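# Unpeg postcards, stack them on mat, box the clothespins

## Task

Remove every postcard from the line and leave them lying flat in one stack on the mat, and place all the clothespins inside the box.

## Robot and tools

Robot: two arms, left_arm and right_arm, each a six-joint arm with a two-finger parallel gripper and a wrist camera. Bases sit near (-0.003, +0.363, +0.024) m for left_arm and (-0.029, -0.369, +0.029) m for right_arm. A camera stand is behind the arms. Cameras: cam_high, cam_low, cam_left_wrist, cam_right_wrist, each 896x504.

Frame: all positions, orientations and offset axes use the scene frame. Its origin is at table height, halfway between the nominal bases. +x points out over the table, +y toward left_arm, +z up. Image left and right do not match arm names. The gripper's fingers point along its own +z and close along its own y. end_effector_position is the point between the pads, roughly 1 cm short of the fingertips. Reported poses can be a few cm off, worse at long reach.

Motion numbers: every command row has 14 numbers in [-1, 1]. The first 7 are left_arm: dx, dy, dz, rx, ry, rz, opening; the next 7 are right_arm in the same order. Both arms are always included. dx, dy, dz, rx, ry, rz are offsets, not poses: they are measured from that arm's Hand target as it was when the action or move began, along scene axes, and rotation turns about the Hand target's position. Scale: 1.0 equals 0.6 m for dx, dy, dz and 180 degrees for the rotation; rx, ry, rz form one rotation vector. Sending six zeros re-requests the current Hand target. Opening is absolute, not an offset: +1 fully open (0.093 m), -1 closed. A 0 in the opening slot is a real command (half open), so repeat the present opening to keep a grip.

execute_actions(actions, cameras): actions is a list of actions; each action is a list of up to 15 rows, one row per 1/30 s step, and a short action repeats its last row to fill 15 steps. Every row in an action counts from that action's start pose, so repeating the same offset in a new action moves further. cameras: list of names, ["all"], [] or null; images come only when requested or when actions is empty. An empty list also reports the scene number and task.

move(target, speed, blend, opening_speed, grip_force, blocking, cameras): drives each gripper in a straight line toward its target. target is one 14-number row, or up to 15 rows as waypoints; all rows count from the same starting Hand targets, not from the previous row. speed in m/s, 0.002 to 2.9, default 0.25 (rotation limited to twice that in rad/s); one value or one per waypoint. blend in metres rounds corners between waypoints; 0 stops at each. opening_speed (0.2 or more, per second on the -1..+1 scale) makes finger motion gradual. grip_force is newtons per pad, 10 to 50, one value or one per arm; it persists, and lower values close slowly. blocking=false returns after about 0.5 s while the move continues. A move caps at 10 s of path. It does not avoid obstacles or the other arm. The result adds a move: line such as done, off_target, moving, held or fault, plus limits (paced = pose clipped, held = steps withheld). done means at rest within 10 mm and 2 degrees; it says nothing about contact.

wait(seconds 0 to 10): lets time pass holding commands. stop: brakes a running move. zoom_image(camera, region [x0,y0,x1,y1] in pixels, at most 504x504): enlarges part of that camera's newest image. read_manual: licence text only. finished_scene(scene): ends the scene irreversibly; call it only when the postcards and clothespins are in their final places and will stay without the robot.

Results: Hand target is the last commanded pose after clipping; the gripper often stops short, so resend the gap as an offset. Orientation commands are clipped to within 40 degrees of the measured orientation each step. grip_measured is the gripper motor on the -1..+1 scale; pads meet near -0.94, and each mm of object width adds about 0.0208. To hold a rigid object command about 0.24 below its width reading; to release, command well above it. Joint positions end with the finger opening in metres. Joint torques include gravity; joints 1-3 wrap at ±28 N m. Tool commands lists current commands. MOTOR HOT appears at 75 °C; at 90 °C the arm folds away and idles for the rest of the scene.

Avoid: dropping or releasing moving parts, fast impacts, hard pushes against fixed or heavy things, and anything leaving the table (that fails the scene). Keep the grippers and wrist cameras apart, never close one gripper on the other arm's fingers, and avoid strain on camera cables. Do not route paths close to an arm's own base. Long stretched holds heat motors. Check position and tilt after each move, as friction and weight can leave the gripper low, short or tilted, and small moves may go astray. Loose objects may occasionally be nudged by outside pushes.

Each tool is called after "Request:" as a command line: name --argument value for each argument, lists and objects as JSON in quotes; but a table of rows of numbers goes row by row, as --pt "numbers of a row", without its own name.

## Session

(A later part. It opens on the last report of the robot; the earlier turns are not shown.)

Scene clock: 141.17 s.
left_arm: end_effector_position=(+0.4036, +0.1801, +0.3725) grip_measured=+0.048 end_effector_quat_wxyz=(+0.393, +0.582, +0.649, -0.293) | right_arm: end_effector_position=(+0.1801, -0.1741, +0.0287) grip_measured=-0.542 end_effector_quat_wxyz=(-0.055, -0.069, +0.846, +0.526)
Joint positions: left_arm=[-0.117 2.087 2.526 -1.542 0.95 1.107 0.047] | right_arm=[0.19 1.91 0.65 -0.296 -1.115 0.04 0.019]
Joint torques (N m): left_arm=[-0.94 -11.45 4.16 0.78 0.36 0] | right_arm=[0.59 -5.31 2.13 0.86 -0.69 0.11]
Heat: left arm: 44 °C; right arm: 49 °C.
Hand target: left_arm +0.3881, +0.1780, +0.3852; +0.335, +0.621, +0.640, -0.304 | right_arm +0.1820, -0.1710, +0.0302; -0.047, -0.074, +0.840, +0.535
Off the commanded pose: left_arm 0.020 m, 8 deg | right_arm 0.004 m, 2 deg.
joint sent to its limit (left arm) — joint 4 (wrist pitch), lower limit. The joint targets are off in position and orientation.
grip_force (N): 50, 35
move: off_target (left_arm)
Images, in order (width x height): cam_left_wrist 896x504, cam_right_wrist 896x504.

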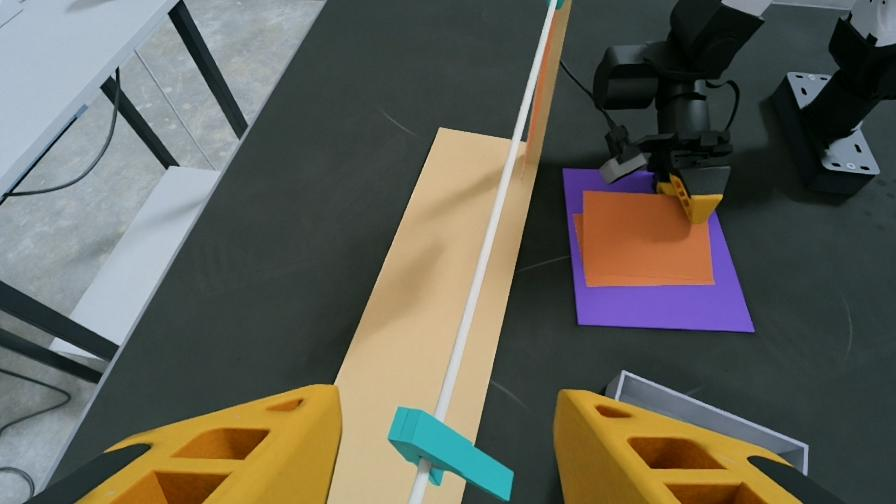

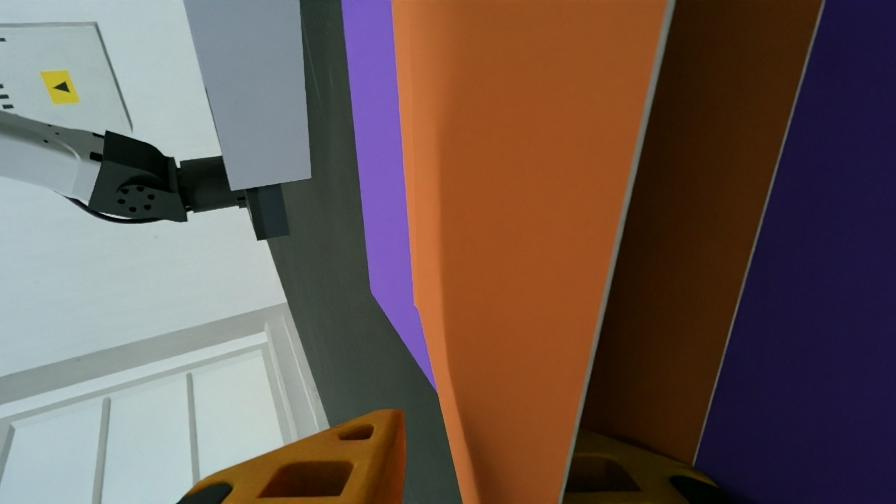

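Request:
execute_actions --actions '[[[0,0,0,0,0,0,0.05,-0.03,-0.13,0.015,0,0,0,-0.54]]]' --cameras '["cam_high","cam_left_wrist","cam_right_wrist"]'

Scene clock: 142.87 s.
left_arm: end_effector_position=(+0.4036, +0.1801, +0.3725) grip_measured=+0.048 end_effector_quat_wxyz=(+0.393, +0.582, +0.649, -0.293) | right_arm: end_effector_position=(+0.1621, -0.2475, +0.0384) grip_measured=-0.542 end_effector_quat_wxyz=(-0.037, -0.054, +0.841, +0.538)
Joint positions: left_arm=[-0.117 2.087 2.526 -1.542 0.95 1.107 0.047] | right_arm=[-0.144 1.953 0.693 -0.843 -1.063 -0.586 0.019]
Joint torques (N m): left_arm=[-0.98 -11.51 4.15 0.77 0.36 -0.01] | right_arm=[0.08 -5.18 3.89 -0.67 -0.22 -0.21]
Heat: left arm: 45 °C; right arm: 48 °C.
Hand target: left_arm +0.3881, +0.1780, +0.3852; +0.335, +0.621, +0.640, -0.304 | right_arm +0.1640, -0.2490, +0.0392; -0.047, -0.074, +0.840, +0.535
Off the commanded pose: left_arm 0.020 m, 8 deg | right_arm 0.003 m, 3 deg.
joint sent to its limit (left arm) — joint 4 (wrist pitch), lower limit. The joint targets are off in position and orientation.
grip_force (N): 50, 35
Images, in order (width x height): cam_high 896x504, cam_left_wrist 896x504, cam_right_wrist 896x504.

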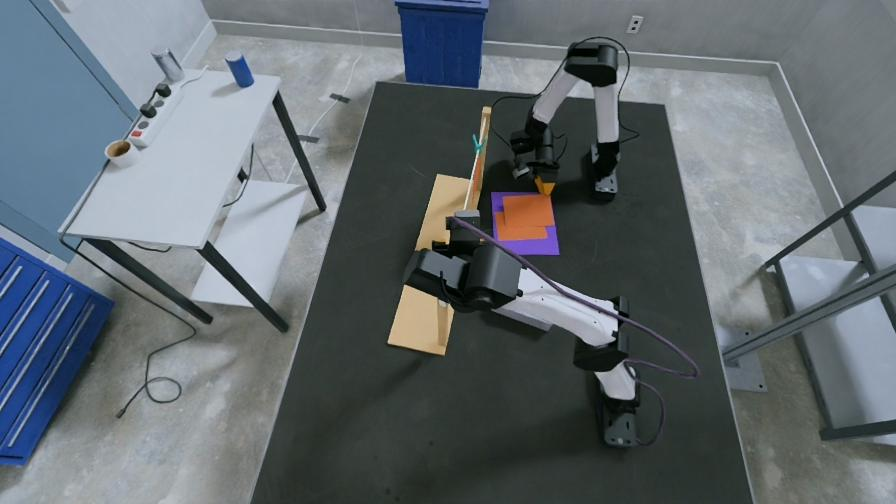

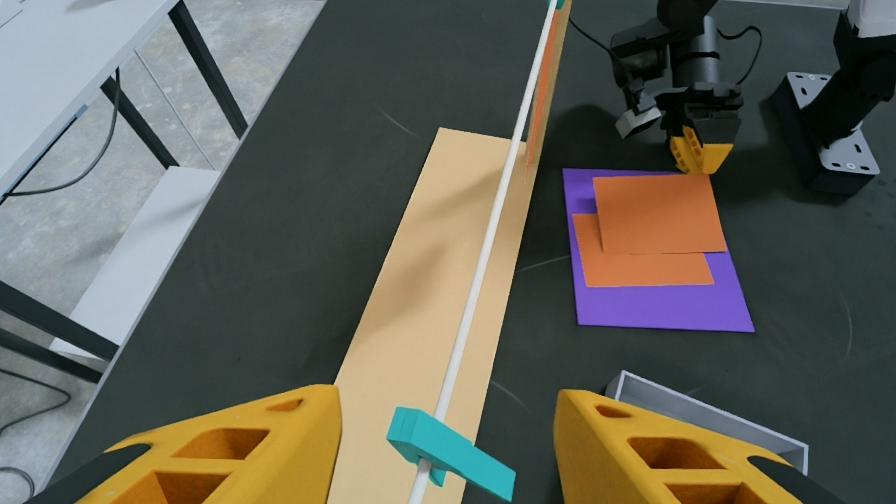

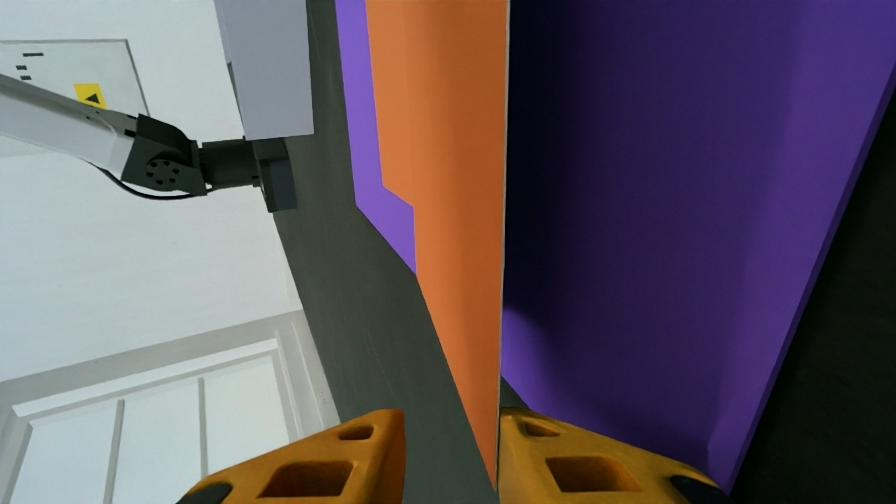

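Request:
move --target '[0,0,0,0,0,0,0.05,0,0,0,0,0,0,-1]' --speed 0.05

Request:
move --pt "0 0 0 0 0 0 0.05 0 0 0.015 0 0 0 -1" --pt "0 0 0 0 0 0 0.05 0.01 0.07 0.02 0 0 0 -1" --speed 0.06 --cameras '["cam_left_wrist","cam_right_wrist"]'

Scene clock: 144.70 s.
left_arm: end_effector_position=(+0.4036, +0.1801, +0.3725) grip_measured=+0.048 end_effector_quat_wxyz=(+0.393, +0.582, +0.649, -0.293) | right_arm: end_effector_position=(+0.1621, -0.2479, +0.0378) grip_measured=-0.977 end_effector_quat_wxyz=(-0.045, -0.060, +0.838, +0.541)
Joint positions: left_arm=[-0.117 2.087 2.526 -1.542 0.95 1.107 0.047] | right_arm=[-0.144 1.982 0.718 -0.881 -1.058 -0.628 0]
Joint torques (N m): left_arm=[-0.95 -11.48 4.16 0.79 0.36 -0.02] | right_arm=[0.13 -5.22 3.86 -0.73 -0.2 -0.2]
Heat: left arm: 45 °C; right arm: 48 °C.
Hand target: left_arm +0.3881, +0.1780, +0.3852; +0.335, +0.621, +0.640, -0.304 | right_arm +0.1640, -0.2490, +0.0392; -0.047, -0.074, +0.840, +0.535
Off the commanded pose: left_arm 0.020 m, 8 deg | right_arm 0.003 m, 2 deg.
joint sent to its limit (left arm) — joint 4 (wrist pitch), lower limit. The joint targets are off in position and orientation.
grip_force (N): 50, 35
move: off_target (left_arm)

Scene clock: 147.30 s.
left_arm: end_effector_position=(+0.4036, +0.1801, +0.3725) grip_measured=+0.048 end_effector_quat_wxyz=(+0.393, +0.582, +0.649, -0.293) | right_arm: end_effector_position=(+0.1641, -0.2094, +0.0425) grip_measured=-0.977 end_effector_quat_wxyz=(-0.067, -0.070, +0.846, +0.525)
Joint positions: left_arm=[-0.117 2.087 2.526 -1.542 0.95 1.107 0.047] | right_arm=[0.049 1.888 0.689 -0.683 -1.091 -0.304 0]
Joint torques (N m): left_arm=[-0.92 -11.47 4.15 0.78 0.36 -0.01] | right_arm=[0.57 -7.79 2.22 0.2 -0.74 0.13]
Heat: left arm: 45 °C; right arm: 47 °C.
Hand target: left_arm +0.3881, +0.1780, +0.3852; +0.335, +0.621, +0.640, -0.304 | right_arm +0.1700, -0.2070, +0.0512; -0.047, -0.074, +0.840, +0.535
Off the commanded pose: left_arm 0.020 m, 8 deg | right_arm 0.011 m, 3 deg.
joint sent to its limit (left arm) — joint 4 (wrist pitch), lower limit. The joint targets are off in position and orientation.
grip_force (N): 50, 35
move: off_target (left_arm, right_arm)
Images, in order (width x height): cam_left_wrist 896x504, cam_right_wrist 896x504.

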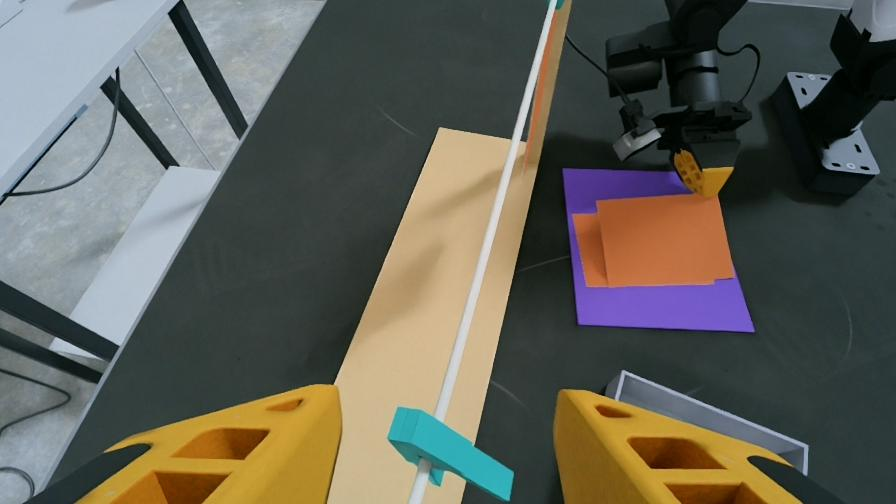

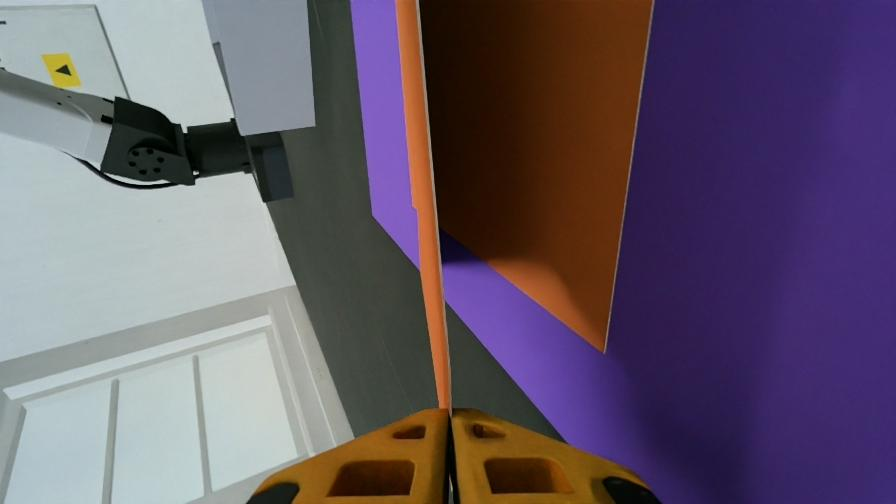

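Request:
move --pt "0 0 0 0 0 0 0.05 0.013 0.02 -0.005 0 0 0 -1" --pt "0 0 0 0 0 0 0.05 0.013 0.02 -0.027 0 0 0 -1" --speed 0.06

Request:
move --target '[0,0,0,0,0,0,0.05,0,0,-0.0083,0,0,0,-0.8]' --speed 0.05 --cameras '["cam_left_wrist","cam_right_wrist"]'

Scene clock: 149.37 s.
left_arm: end_effector_position=(+0.4036, +0.1801, +0.3725) grip_measured=+0.048 end_effector_quat_wxyz=(+0.393, +0.582, +0.649, -0.293) | right_arm: end_effector_position=(+0.1739, -0.1972, +0.0327) grip_measured=-0.977 end_effector_quat_wxyz=(-0.057, -0.073, +0.845, +0.526)
Joint positions: left_arm=[-0.117 2.087 2.526 -1.542 0.95 1.107 0.047] | right_arm=[0.098 1.918 0.683 -0.527 -1.106 -0.191 0]
Joint torques (N m): left_arm=[-0.94 -11.47 4.18 0.78 0.35 0] | right_arm=[0.58 -5.46 2.21 0.43 -0.71 0.12]
Heat: left arm: 45 °C; right arm: 47 °C.
Hand target: left_arm +0.3881, +0.1780, +0.3852; +0.335, +0.621, +0.640, -0.304 | right_arm +0.1778, -0.1950, +0.0350; -0.047, -0.074, +0.840, +0.535
Off the commanded pose: left_arm 0.020 m, 8 deg | right_arm 0.005 m, 2 deg.
joint sent to its limit (left arm) — joint 4 (wrist pitch), lower limit. The joint targets are off in position and orientation.
grip_force (N): 50, 35
move: off_target (left_arm)

Scene clock: 150.47 s.
left_arm: end_effector_position=(+0.4036, +0.1801, +0.3725) grip_measured=+0.048 end_effector_quat_wxyz=(+0.393, +0.582, +0.649, -0.293) | right_arm: end_effector_position=(+0.1743, -0.1971, +0.0274) grip_measured=-0.802 end_effector_quat_wxyz=(-0.056, -0.074, +0.845, +0.526)
Joint positions: left_arm=[-0.117 2.087 2.526 -1.542 0.95 1.107 0.047] | right_arm=[0.098 1.938 0.678 -0.497 -1.106 -0.189 0.007]
Joint torques (N m): left_arm=[-0.96 -11.48 4.12 0.77 0.35 -0.03] | right_arm=[0.7 -5.48 2.19 0.38 -0.72 0.11]
Heat: left arm: 45 °C; right arm: 47 °C.
Hand target: left_arm +0.3881, +0.1780, +0.3852; +0.335, +0.621, +0.640, -0.304 | right_arm +0.1778, -0.1950, +0.0300; -0.047, -0.074, +0.840, +0.535
Off the commanded pose: left_arm 0.020 m, 8 deg | right_arm 0.005 m, 2 deg.
joint sent to its limit (left arm) — joint 4 (wrist pitch), lower limit. The joint targets are off in position and orientation.
grip_force (N): 50, 35
move: off_target (left_arm)
Images, in order (width x height): cam_left_wrist 896x504, cam_right_wrist 896x504.

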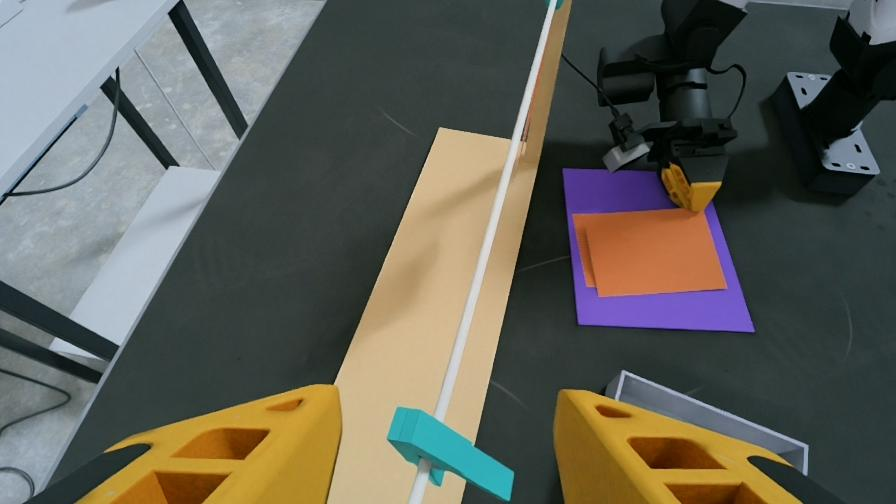

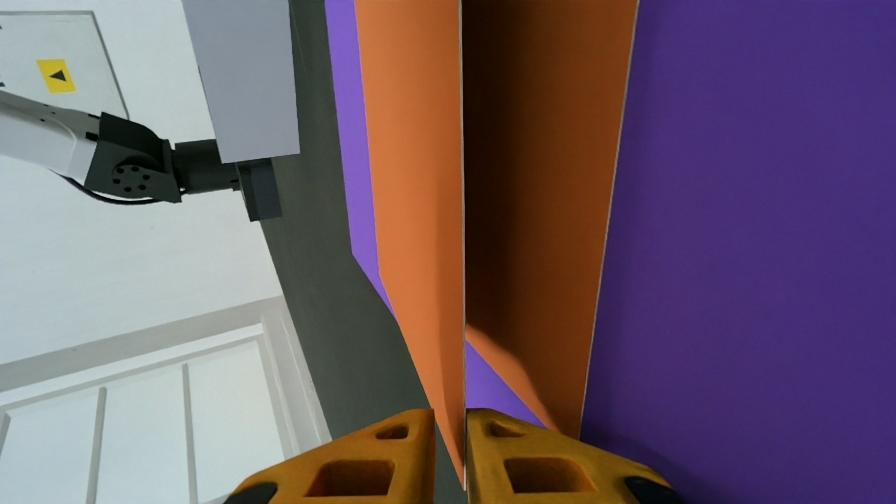

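Request:
move --target '[0,0,0,0,0,0,0.05,0,0,-0.005,0,0,0,-0.6]' --speed 0.05

Request:
execute_actions --actions '[[[0,0,0,0,0,0,0.05,-0.04,-0.18,0.005,0,0,0,-0.6]]]' --cameras '["cam_high","cam_left_wrist","cam_right_wrist"]'

Scene clock: 151.57 s.
left_arm: end_effector_position=(+0.4036, +0.1801, +0.3725) grip_measured=+0.048 end_effector_quat_wxyz=(+0.393, +0.582, +0.649, -0.293) | right_arm: end_effector_position=(+0.1745, -0.1973, +0.0267) grip_measured=-0.602 end_effector_quat_wxyz=(-0.057, -0.071, +0.844, +0.529)
Joint positions: left_arm=[-0.117 2.087 2.526 -1.542 0.95 1.107 0.047] | right_arm=[0.095 1.945 0.678 -0.494 -1.112 -0.189 0.016]
Joint torques (N m): left_arm=[-0.96 -11.48 4.11 0.77 0.35 -0.02] | right_arm=[0.62 -5.16 1.95 0.5 -0.65 0.11]
Heat: left arm: 45 °C; right arm: 46 °C.
Hand target: left_arm +0.3881, +0.1780, +0.3852; +0.335, +0.621, +0.640, -0.304 | right_arm +0.1778, -0.1950, +0.0270; -0.047, -0.074, +0.840, +0.535
Off the commanded pose: left_arm 0.020 m, 8 deg | right_arm 0.004 m, 1 deg.
joint sent to its limit (left arm) — joint 4 (wrist pitch), lower limit. The joint targets are off in position and orientation.
grip_force (N): 50, 35
move: off_target (left_arm)

Scene clock: 153.13 s.
left_arm: end_effector_position=(+0.4036, +0.1801, +0.3725) grip_measured=+0.048 end_effector_quat_wxyz=(+0.393, +0.582, +0.649, -0.293) | right_arm: end_effector_position=(+0.1565, -0.3032, +0.0273) grip_measured=-0.602 end_effector_quat_wxyz=(-0.028, -0.053, +0.846, +0.530)
Joint positions: left_arm=[-0.117 2.087 2.526 -1.542 0.95 1.107 0.047] | right_arm=[-0.399 2.082 0.781 -1.06 -0.902 -0.921 0.016]
Joint torques (N m): left_arm=[-0.91 -11.47 4.12 0.78 0.37 -0.01] | right_arm=[0.65 -5.59 2.85 -1.25 -0.12 -0.19]
Heat: left arm: 45 °C; right arm: 46 °C.
Hand target: left_arm +0.3881, +0.1780, +0.3852; +0.335, +0.621, +0.640, -0.304 | right_arm +0.1538, -0.3030, +0.0300; -0.047, -0.074, +0.840, +0.535
Off the commanded pose: left_arm 0.020 m, 8 deg | right_arm 0.004 m, 3 deg.
joint sent to its limit (left arm) — joint 4 (wrist pitch), lower limit. The joint targets are off in position and orientation.
grip_force (N): 50, 35
Images, in order (width x height): cam_high 896x504, cam_left_wrist 896x504, cam_right_wrist 896x504.

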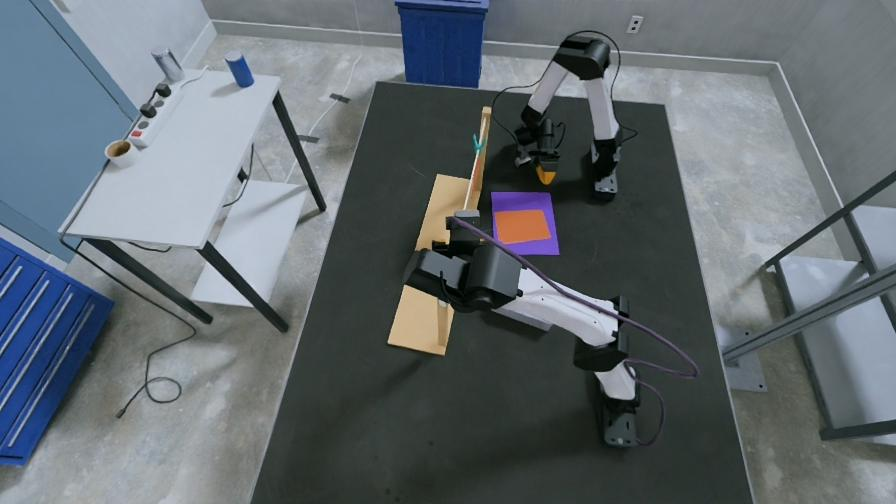

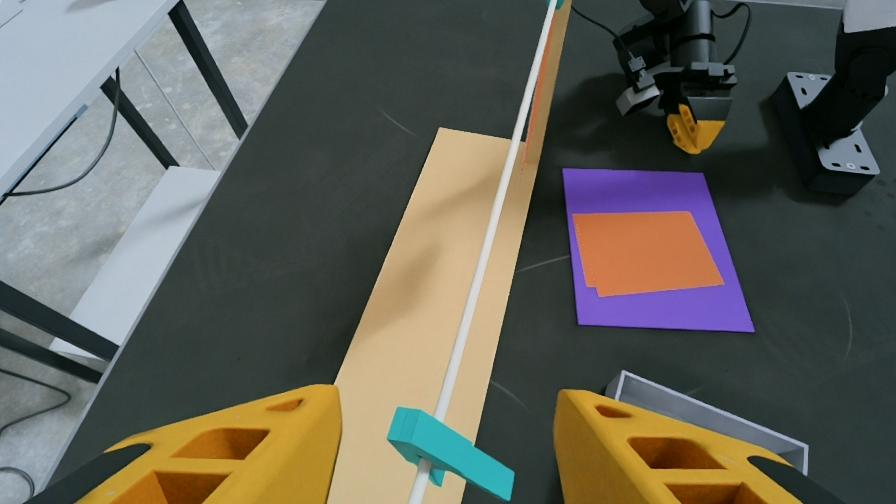

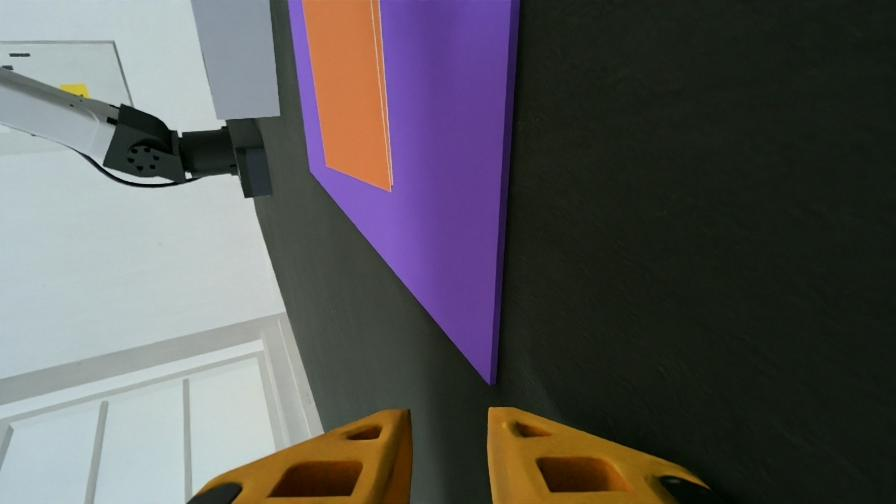

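Request:
move --pt "-0.03 0.137 0.075 -0.0355 0.005 0.04 0.05 0.077 0.088 0.317 0 0 0 -0.6" --pt "-0.03 0.137 0.075 -0.0355 0.005 0.04 0.05 0.294 0.6 0.4 -0.035 -0.503 -0.122 0.1" --speed 0.25 --cameras '["all"]'

Scene clock: 160.77 s.
left_arm: end_effector_position=(+0.3856, +0.2650, +0.4166) grip_measured=+0.048 end_effector_quat_wxyz=(+0.459, +0.502, +0.679, -0.276) | right_arm: end_effector_position=(+0.3191, +0.0531, +0.2318) grip_measured=+0.098 end_effector_quat_wxyz=(+0.604, -0.306, +0.683, +0.275)
Joint positions: left_arm=[0.122 1.906 2.383 -1.542 1.062 1.101 0.047] | right_arm=[0.895 1.853 1.046 0.687 0.049 0.012 0.05]
Joint torques (N m): left_arm=[-0.17 -9.47 3.93 0.81 0.93 0] | right_arm=[0.32 -8.01 9.68 2.99 0.17 -0.13]
Heat: left arm: 47 °C; right arm: 45 °C.
Hand target: left_arm +0.3701, +0.2602, +0.4302; +0.382, +0.557, +0.663, -0.323 | right_arm +0.3302, +0.0570, +0.2700; +0.649, -0.282, +0.648, +0.282
Off the commanded pose: left_arm 0.021 m, 12 deg | right_arm 0.040 m, 7 deg.
joint sent to its limit (left arm) — joint 4 (wrist pitch), lower limit. The joint targets are off in position and orientation.
grip_force (N): 50, 35
move: off_target (left_arm, right_arm); target 2's new opening was sent with right_arm's hand 0.040 m and 7 deg from that target

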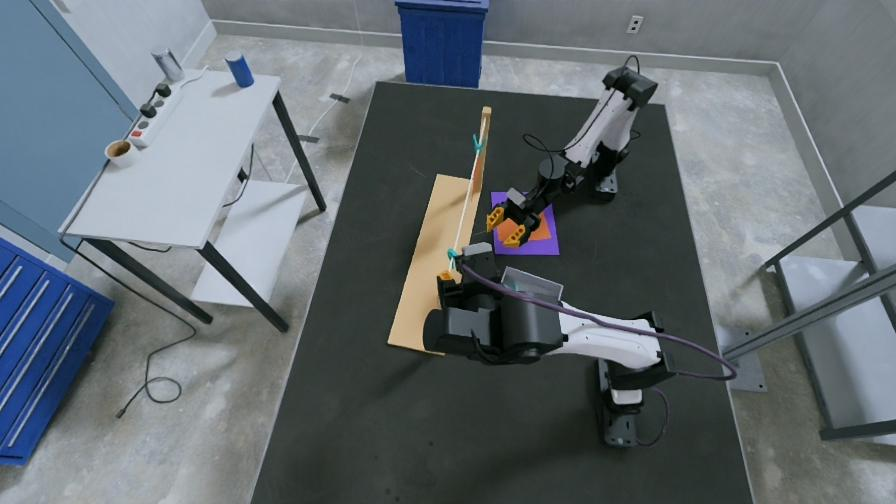

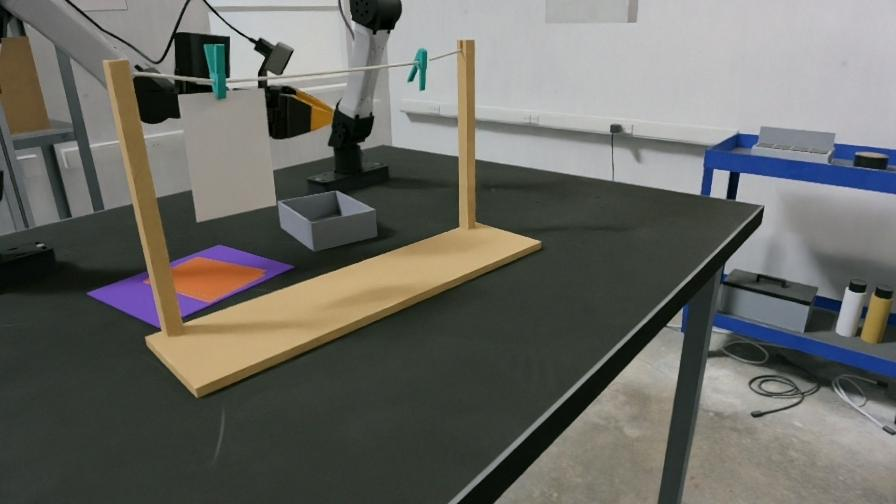

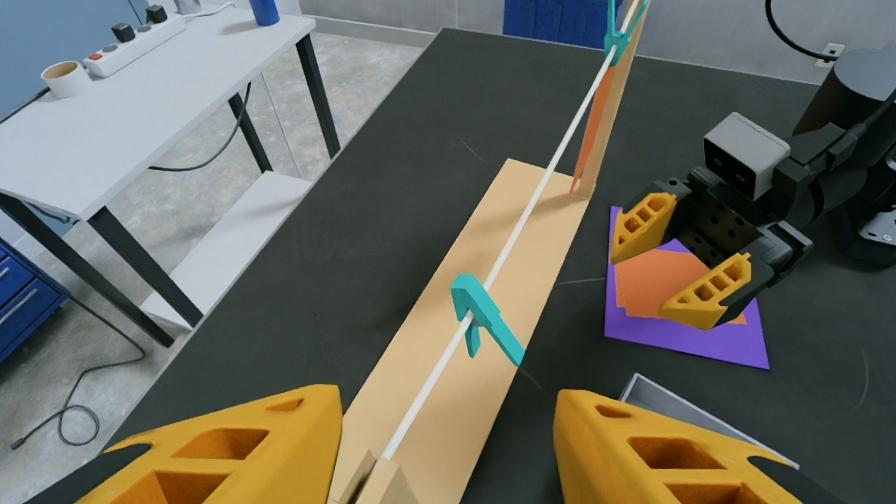

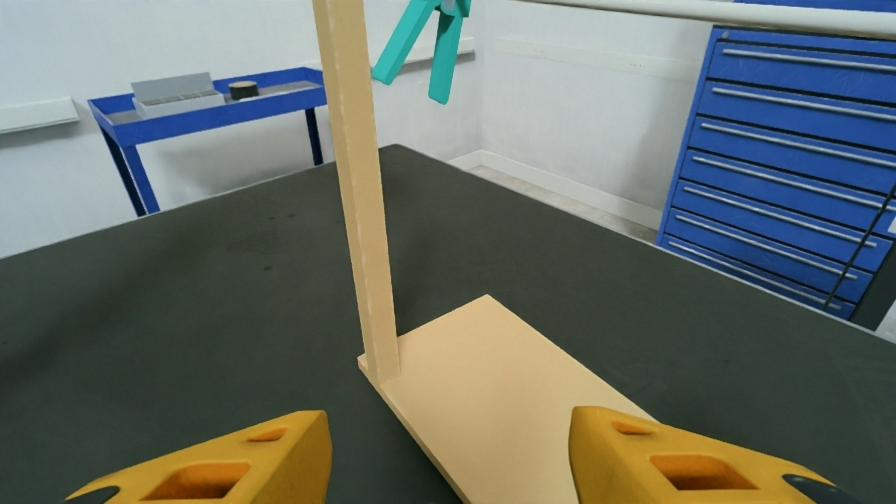

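Request:
move --target '[0,0,0,0,0,0,0.05,0.07,0.13,0.008,0.093,-0.087,0,0.1]' --speed 0.12 --cameras '["cam_low","cam_left_wrist","cam_right_wrist"]'

Scene clock: 164.07 s.
left_arm: end_effector_position=(+0.3856, +0.2650, +0.4166) grip_measured=+0.048 end_effector_quat_wxyz=(+0.459, +0.502, +0.679, -0.276) | right_arm: end_effector_position=(+0.3752, +0.1345, +0.2410) grip_measured=+0.098 end_effector_quat_wxyz=(+0.732, -0.243, +0.547, +0.327)
Joint positions: left_arm=[0.122 1.906 2.383 -1.542 1.062 1.101 0.047] | right_arm=[0.911 2.385 1.499 1.176 0.072 -0.019 0.05]
Joint torques (N m): left_arm=[-0.16 -9.44 3.96 0.8 0.94 0] | right_arm=[0.62 -11.36 9.11 2.71 0.16 -0.14]
Heat: left arm: 47 °C; right arm: 45 °C.
Hand target: left_arm +0.3701, +0.2602, +0.4302; +0.382, +0.557, +0.663, -0.323 | right_arm +0.3722, +0.1350, +0.2748; +0.765, -0.221, +0.507, +0.332
Off the commanded pose: left_arm 0.021 m, 12 deg | right_arm 0.034 m, 6 deg.
joint sent to its limit (left arm) — joint 4 (wrist pitch), lower limit. The joint targets are off in position and orientation.
grip_force (N): 50, 35
move: off_target (left_arm, right_arm)
Images, in order (width x height): cam_low 896x504, cam_left_wrist 896x504, cam_right_wrist 896x504.

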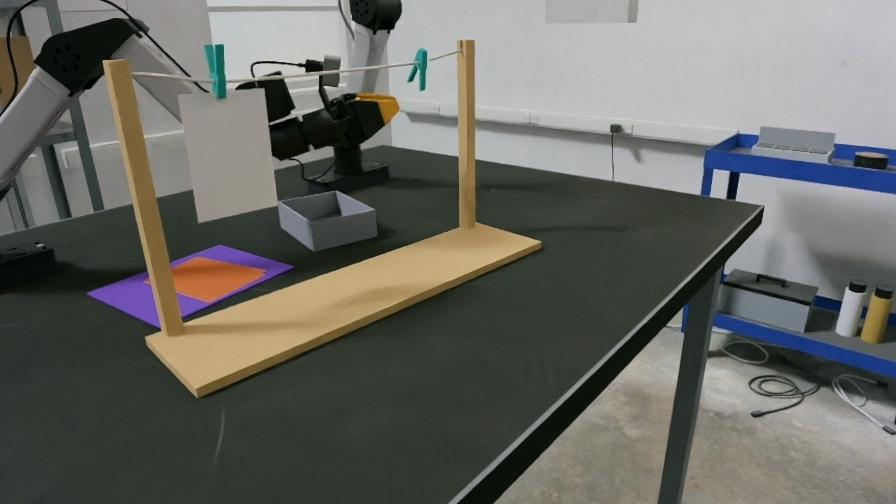

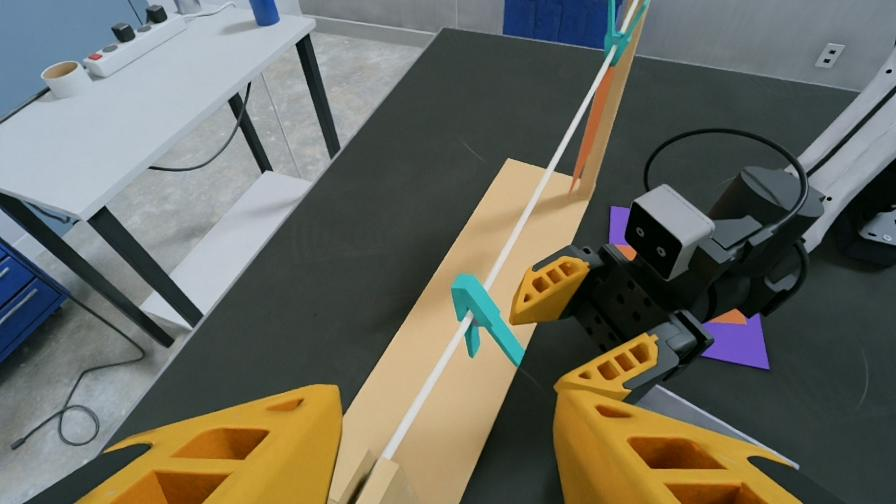

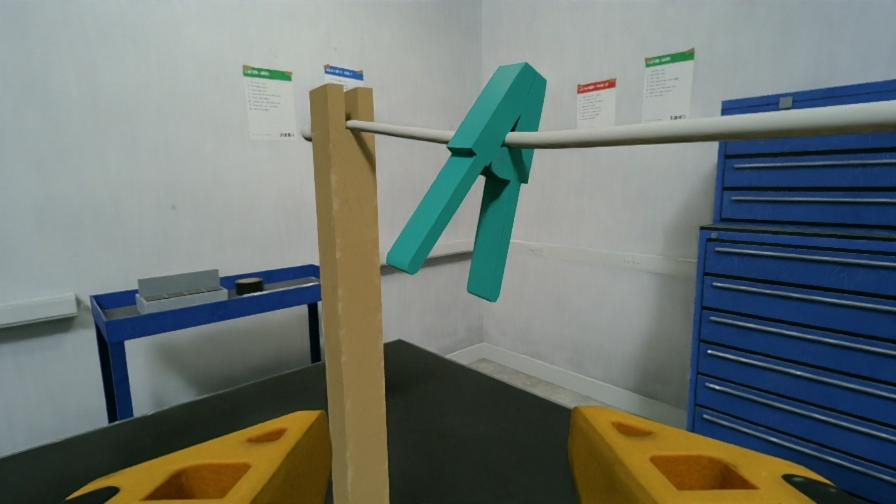

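Request:
move --target '[0,0,0,0,0,0,0.05,0.0375,0.042,0.028,0,0,0,0.1]' --speed 0.08 --cameras '["cam_low","cam_left_wrist","cam_right_wrist"]'

Scene clock: 165.80 s.
left_arm: end_effector_position=(+0.3856, +0.2650, +0.4166) grip_measured=+0.048 end_effector_quat_wxyz=(+0.459, +0.502, +0.679, -0.276) | right_arm: end_effector_position=(+0.3944, +0.1544, +0.2787) grip_measured=+0.098 end_effector_quat_wxyz=(+0.759, -0.218, +0.512, +0.337)
Joint positions: left_arm=[0.122 1.906 2.383 -1.542 1.062 1.101 0.047] | right_arm=[0.91 2.473 1.738 1.126 0.084 -0.019 0.05]
Joint torques (N m): left_arm=[-0.12 -9.42 3.89 0.8 0.94 -0.01] | right_arm=[0.23 -12.23 9.57 1.59 0.1 -0.13]
Heat: left arm: 47 °C; right arm: 45 °C.
Hand target: left_arm +0.3701, +0.2602, +0.4302; +0.382, +0.557, +0.663, -0.323 | right_arm +0.3947, +0.1602, +0.2916; +0.765, -0.221, +0.507, +0.332
Off the commanded pose: left_arm 0.021 m, 12 deg | right_arm 0.014 m, 1 deg.
joint sent to its limit (left arm) — joint 4 (wrist pitch), lower limit. The joint targets are off in position and orientation.
grip_force (N): 50, 35
move: off_target (left_arm, right_arm)
Images, in order (width x height): cam_low 896x504, cam_left_wrist 896x504, cam_right_wrist 896x504.

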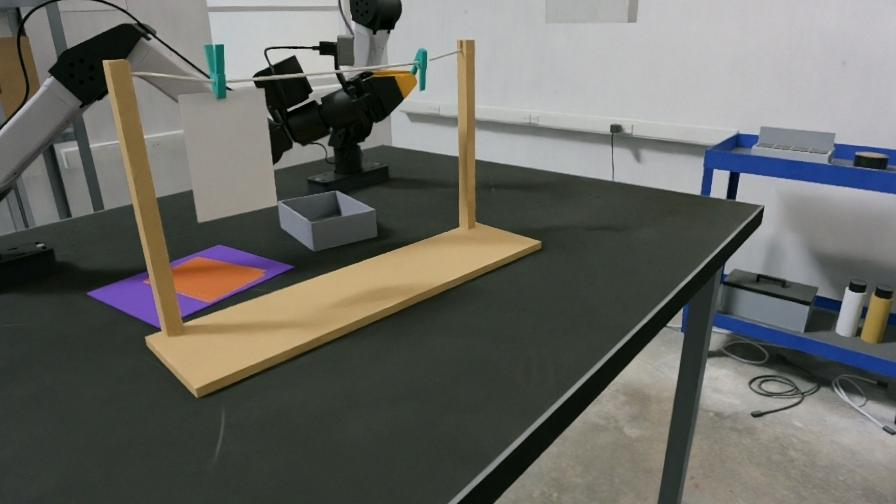

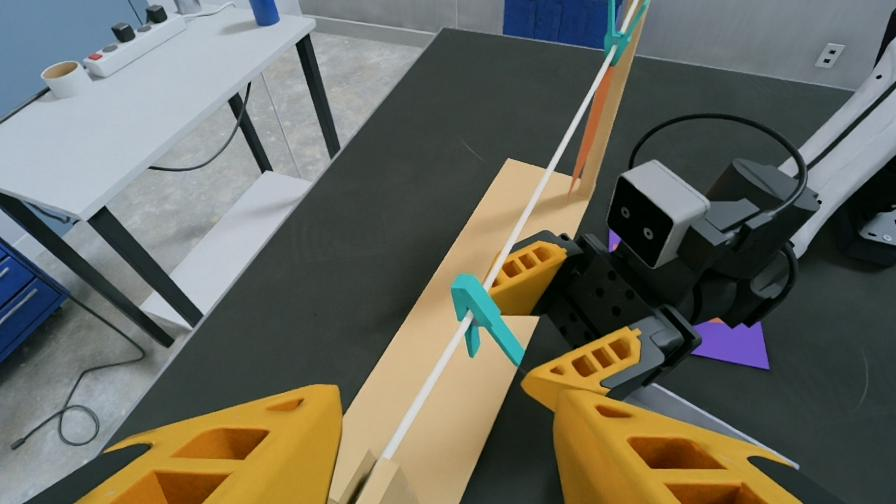

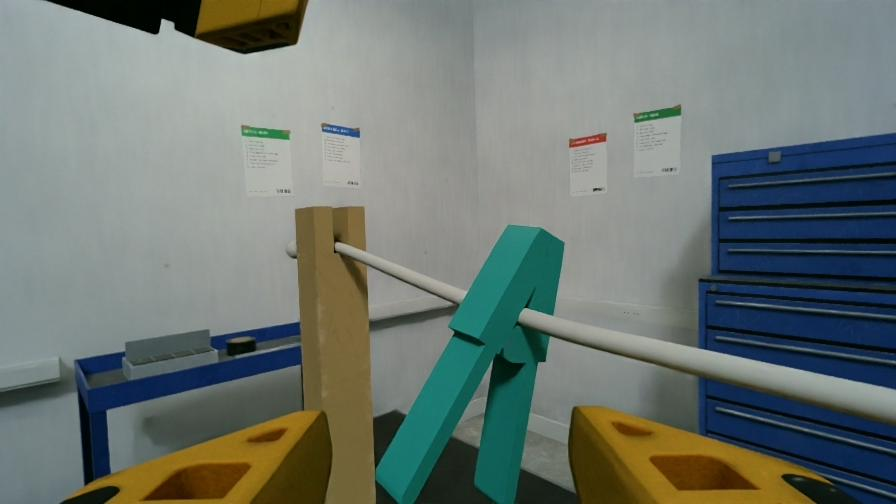

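Request:
move --pt "0 0 0 0 0 0 0.05 0.003 0.004 -0.02 0 0 0 0.1" --pt "0 0 0 0 0 0 0.05 0.003 0.004 -0.02 0 0 0 -0.35" --speed 0.05 --grip_force '[50,50]' --cameras '["cam_low","cam_left_wrist","cam_right_wrist"]'

Scene clock: 167.90 s.
left_arm: end_effector_position=(+0.3856, +0.2650, +0.4166) grip_measured=+0.048 end_effector_quat_wxyz=(+0.459, +0.502, +0.679, -0.276) | right_arm: end_effector_position=(+0.3972, +0.1580, +0.2614) grip_measured=-0.348 end_effector_quat_wxyz=(+0.753, -0.223, +0.521, +0.334)
Joint positions: left_arm=[0.122 1.906 2.383 -1.542 1.062 1.101 0.047] | right_arm=[0.91 2.507 1.749 1.126 0.084 -0.019 0.029]
Joint torques (N m): left_arm=[-0.14 -9.42 3.96 0.8 0.92 -0.01] | right_arm=[0.21 -12.49 9.63 1.82 0.11 -0.12]
Heat: left arm: 47 °C; right arm: 45 °C.
Hand target: left_arm +0.3701, +0.2602, +0.4302; +0.382, +0.557, +0.663, -0.323 | right_arm +0.3965, +0.1626, +0.2796; +0.765, -0.221, +0.507, +0.332
Off the commanded pose: left_arm 0.021 m, 12 deg | right_arm 0.019 m, 2 deg.
joint sent to its limit (left arm) — joint 4 (wrist pitch), lower limit. The joint targets are off in position and orientation.
move: off_target (left_arm, right_arm); target 2's new opening was sent with right_arm's hand 0.019 m and 2 deg from that target
Images, in order (width x height): cam_low 896x504, cam_left_wrist 896x504, cam_right_wrist 896x504.

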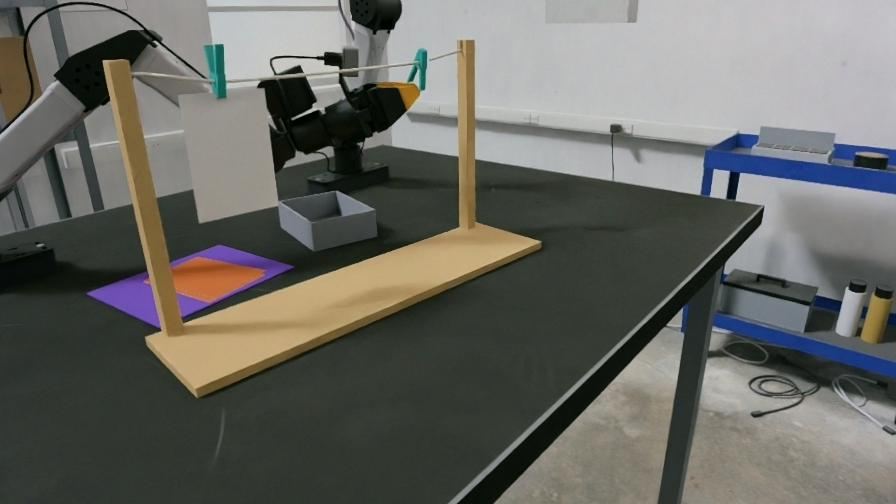

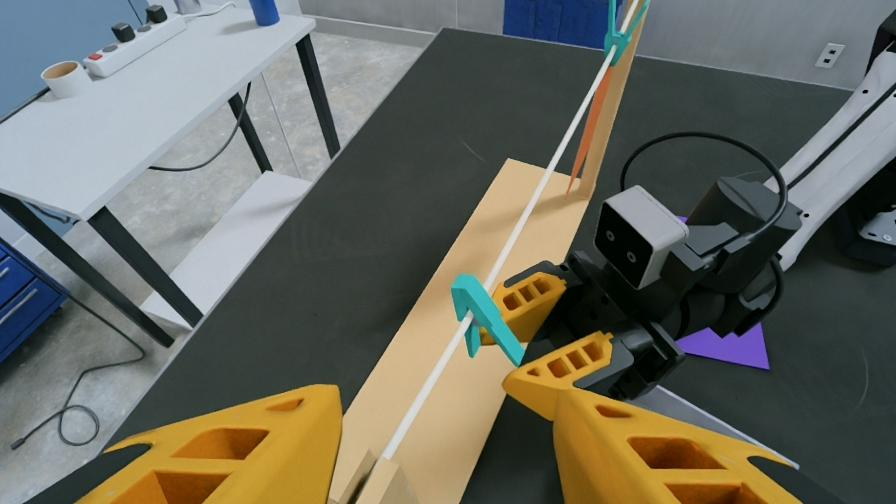

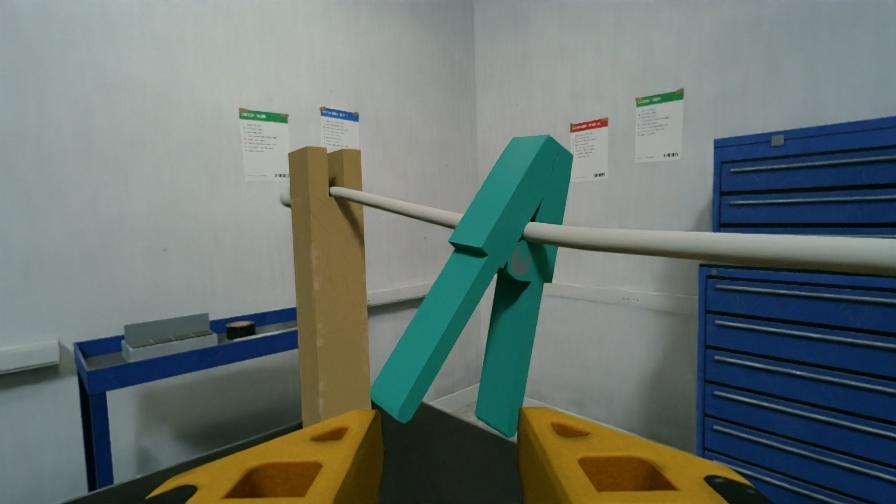

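Request:
move --target '[0,0,0,0,0,0,0.05,0.0,0.0,0.02,0,0,0,-0.35]' --speed 0.05 --cameras '["cam_right_wrist"]'

Scene clock: 169.07 s.
left_arm: end_effector_position=(+0.3856, +0.2650, +0.4166) grip_measured=+0.048 end_effector_quat_wxyz=(+0.459, +0.502, +0.679, -0.276) | right_arm: end_effector_position=(+0.3975, +0.1584, +0.2604) grip_measured=-0.348 end_effector_quat_wxyz=(+0.752, -0.224, +0.523, +0.334)
Joint positions: left_arm=[0.122 1.906 2.383 -1.542 1.062 1.101 0.047] | right_arm=[0.91 2.507 1.749 1.121 0.084 -0.019 0.029]
Joint torques (N m): left_arm=[-0.13 -9.43 3.96 0.81 0.92 0] | right_arm=[0.23 -14.69 9.65 1.61 0.11 -0.12]
Heat: left arm: 47 °C; right arm: 46 °C.
Hand target: left_arm +0.3701, +0.2602, +0.4302; +0.382, +0.557, +0.663, -0.323 | right_arm +0.3965, +0.1626, +0.2916; +0.765, -0.221, +0.507, +0.332
Off the commanded pose: left_arm 0.021 m, 12 deg | right_arm 0.032 m, 2 deg.
joint sent to its limit (left arm) — joint 4 (wrist pitch), lower limit. The joint targets are off in position and orientation.
move: off_target (left_arm, right_arm)
Images, in order (width x height): cam_right_wrist 896x504.

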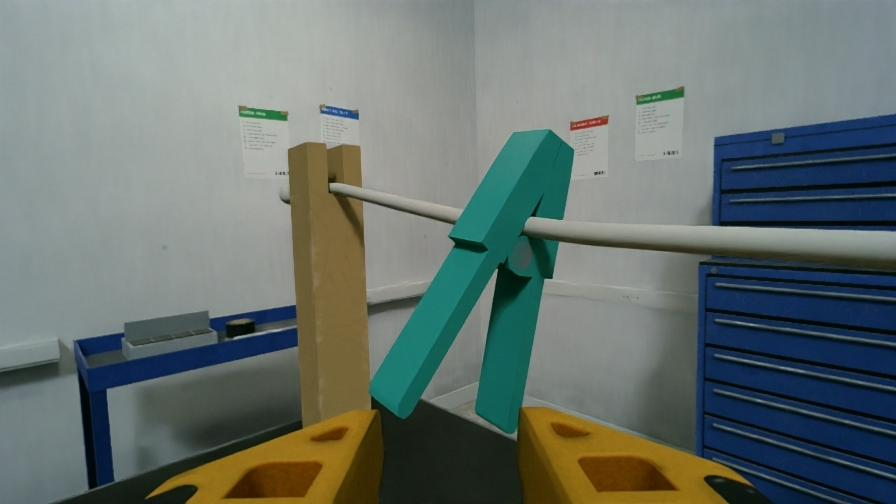

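Request:
move --target '[0,0,0,0,0,0,0.05,0.0,0.0,0.02,0,0,0,-0.3]' --speed 0.05 --cameras '["cam_right_wrist"]'

Scene clock: 170.37 s.
left_arm: end_effector_position=(+0.3856, +0.2650, +0.4166) grip_measured=+0.048 end_effector_quat_wxyz=(+0.459, +0.502, +0.679, -0.276) | right_arm: end_effector_position=(+0.3988, +0.1601, +0.2544) grip_measured=-0.302 end_effector_quat_wxyz=(+0.746, -0.229, +0.532, +0.330)
Joint positions: left_arm=[0.122 1.906 2.383 -1.542 1.062 1.101 0.047] | right_arm=[0.91 2.507 1.749 1.095 0.084 -0.019 0.031]
Joint torques (N m): left_arm=[-0.12 -9.44 3.92 0.8 0.94 0.01] | right_arm=[0.23 -16.85 9.77 1.65 0.11 -0.12]
Heat: left arm: 47 °C; right arm: 46 °C.
Hand target: left_arm +0.3701, +0.2602, +0.4302; +0.382, +0.557, +0.663, -0.323 | right_arm +0.3965, +0.1626, +0.3036; +0.765, -0.221, +0.507, +0.332
Off the commanded pose: left_arm 0.021 m, 12 deg | right_arm 0.049 m, 4 deg.
joint sent to its limit (left arm) — joint 4 (wrist pitch), lower limit. The joint targets are off in position and orientation.
move: off_target (left_arm, right_arm)
Images, in order (width x height): cam_right_wrist 896x504.

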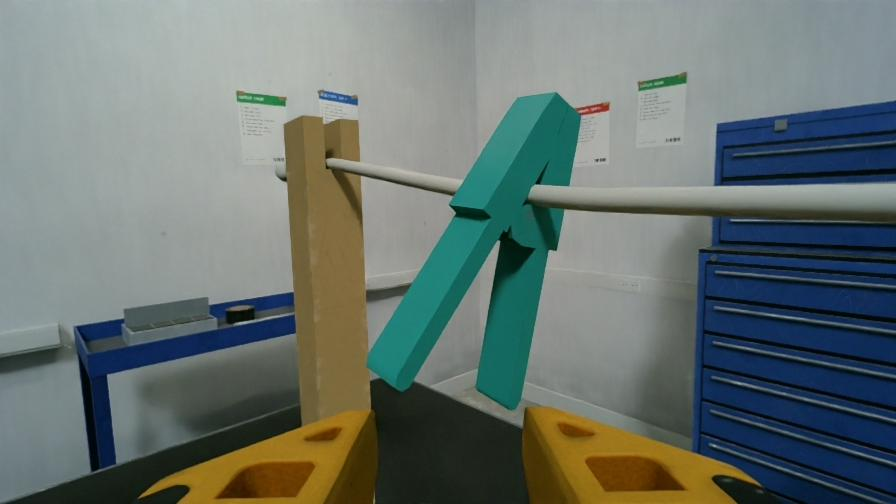

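Request:
move --target '[0,0,0,0,0,0,0.05,0.0,0.0,0.03,0,0,0,-0.3]' --speed 0.08 --cameras '["cam_right_wrist"]'

Scene clock: 172.20 s.
left_arm: end_effector_position=(+0.3856, +0.2650, +0.4166) grip_measured=+0.048 end_effector_quat_wxyz=(+0.459, +0.502, +0.679, -0.276) | right_arm: end_effector_position=(+0.3999, +0.1615, +0.2718) grip_measured=-0.302 end_effector_quat_wxyz=(+0.746, -0.229, +0.532, +0.330)
Joint positions: left_arm=[0.122 1.906 2.383 -1.542 1.062 1.101 0.047] | right_arm=[0.91 2.479 1.773 1.043 0.084 -0.019 0.031]
Joint torques (N m): left_arm=[-0.1 -9.44 3.97 0.82 0.93 0] | right_arm=[0.21 -16.91 9.85 1.63 0.11 -0.12]
Heat: left arm: 48 °C; right arm: 46 °C.
Hand target: left_arm +0.3701, +0.2602, +0.4302; +0.382, +0.557, +0.663, -0.323 | right_arm +0.3965, +0.1626, +0.3216; +0.765, -0.221, +0.507, +0.332
Off the commanded pose: left_arm 0.021 m, 12 deg | right_arm 0.050 m, 4 deg.
joint sent to its limit (left arm) — joint 4 (wrist pitch), lower limit. The joint targets are off in position and orientation.
move: off_target (left_arm, right_arm)
Images, in order (width x height): cam_right_wrist 896x504.

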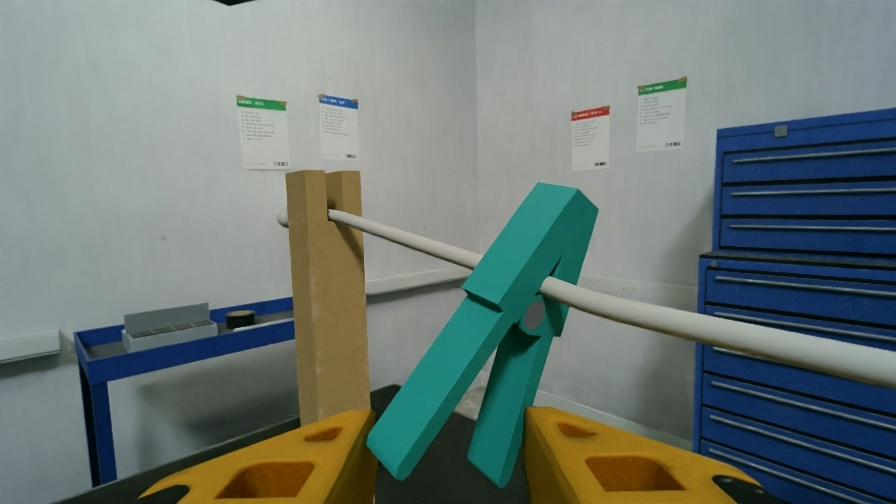

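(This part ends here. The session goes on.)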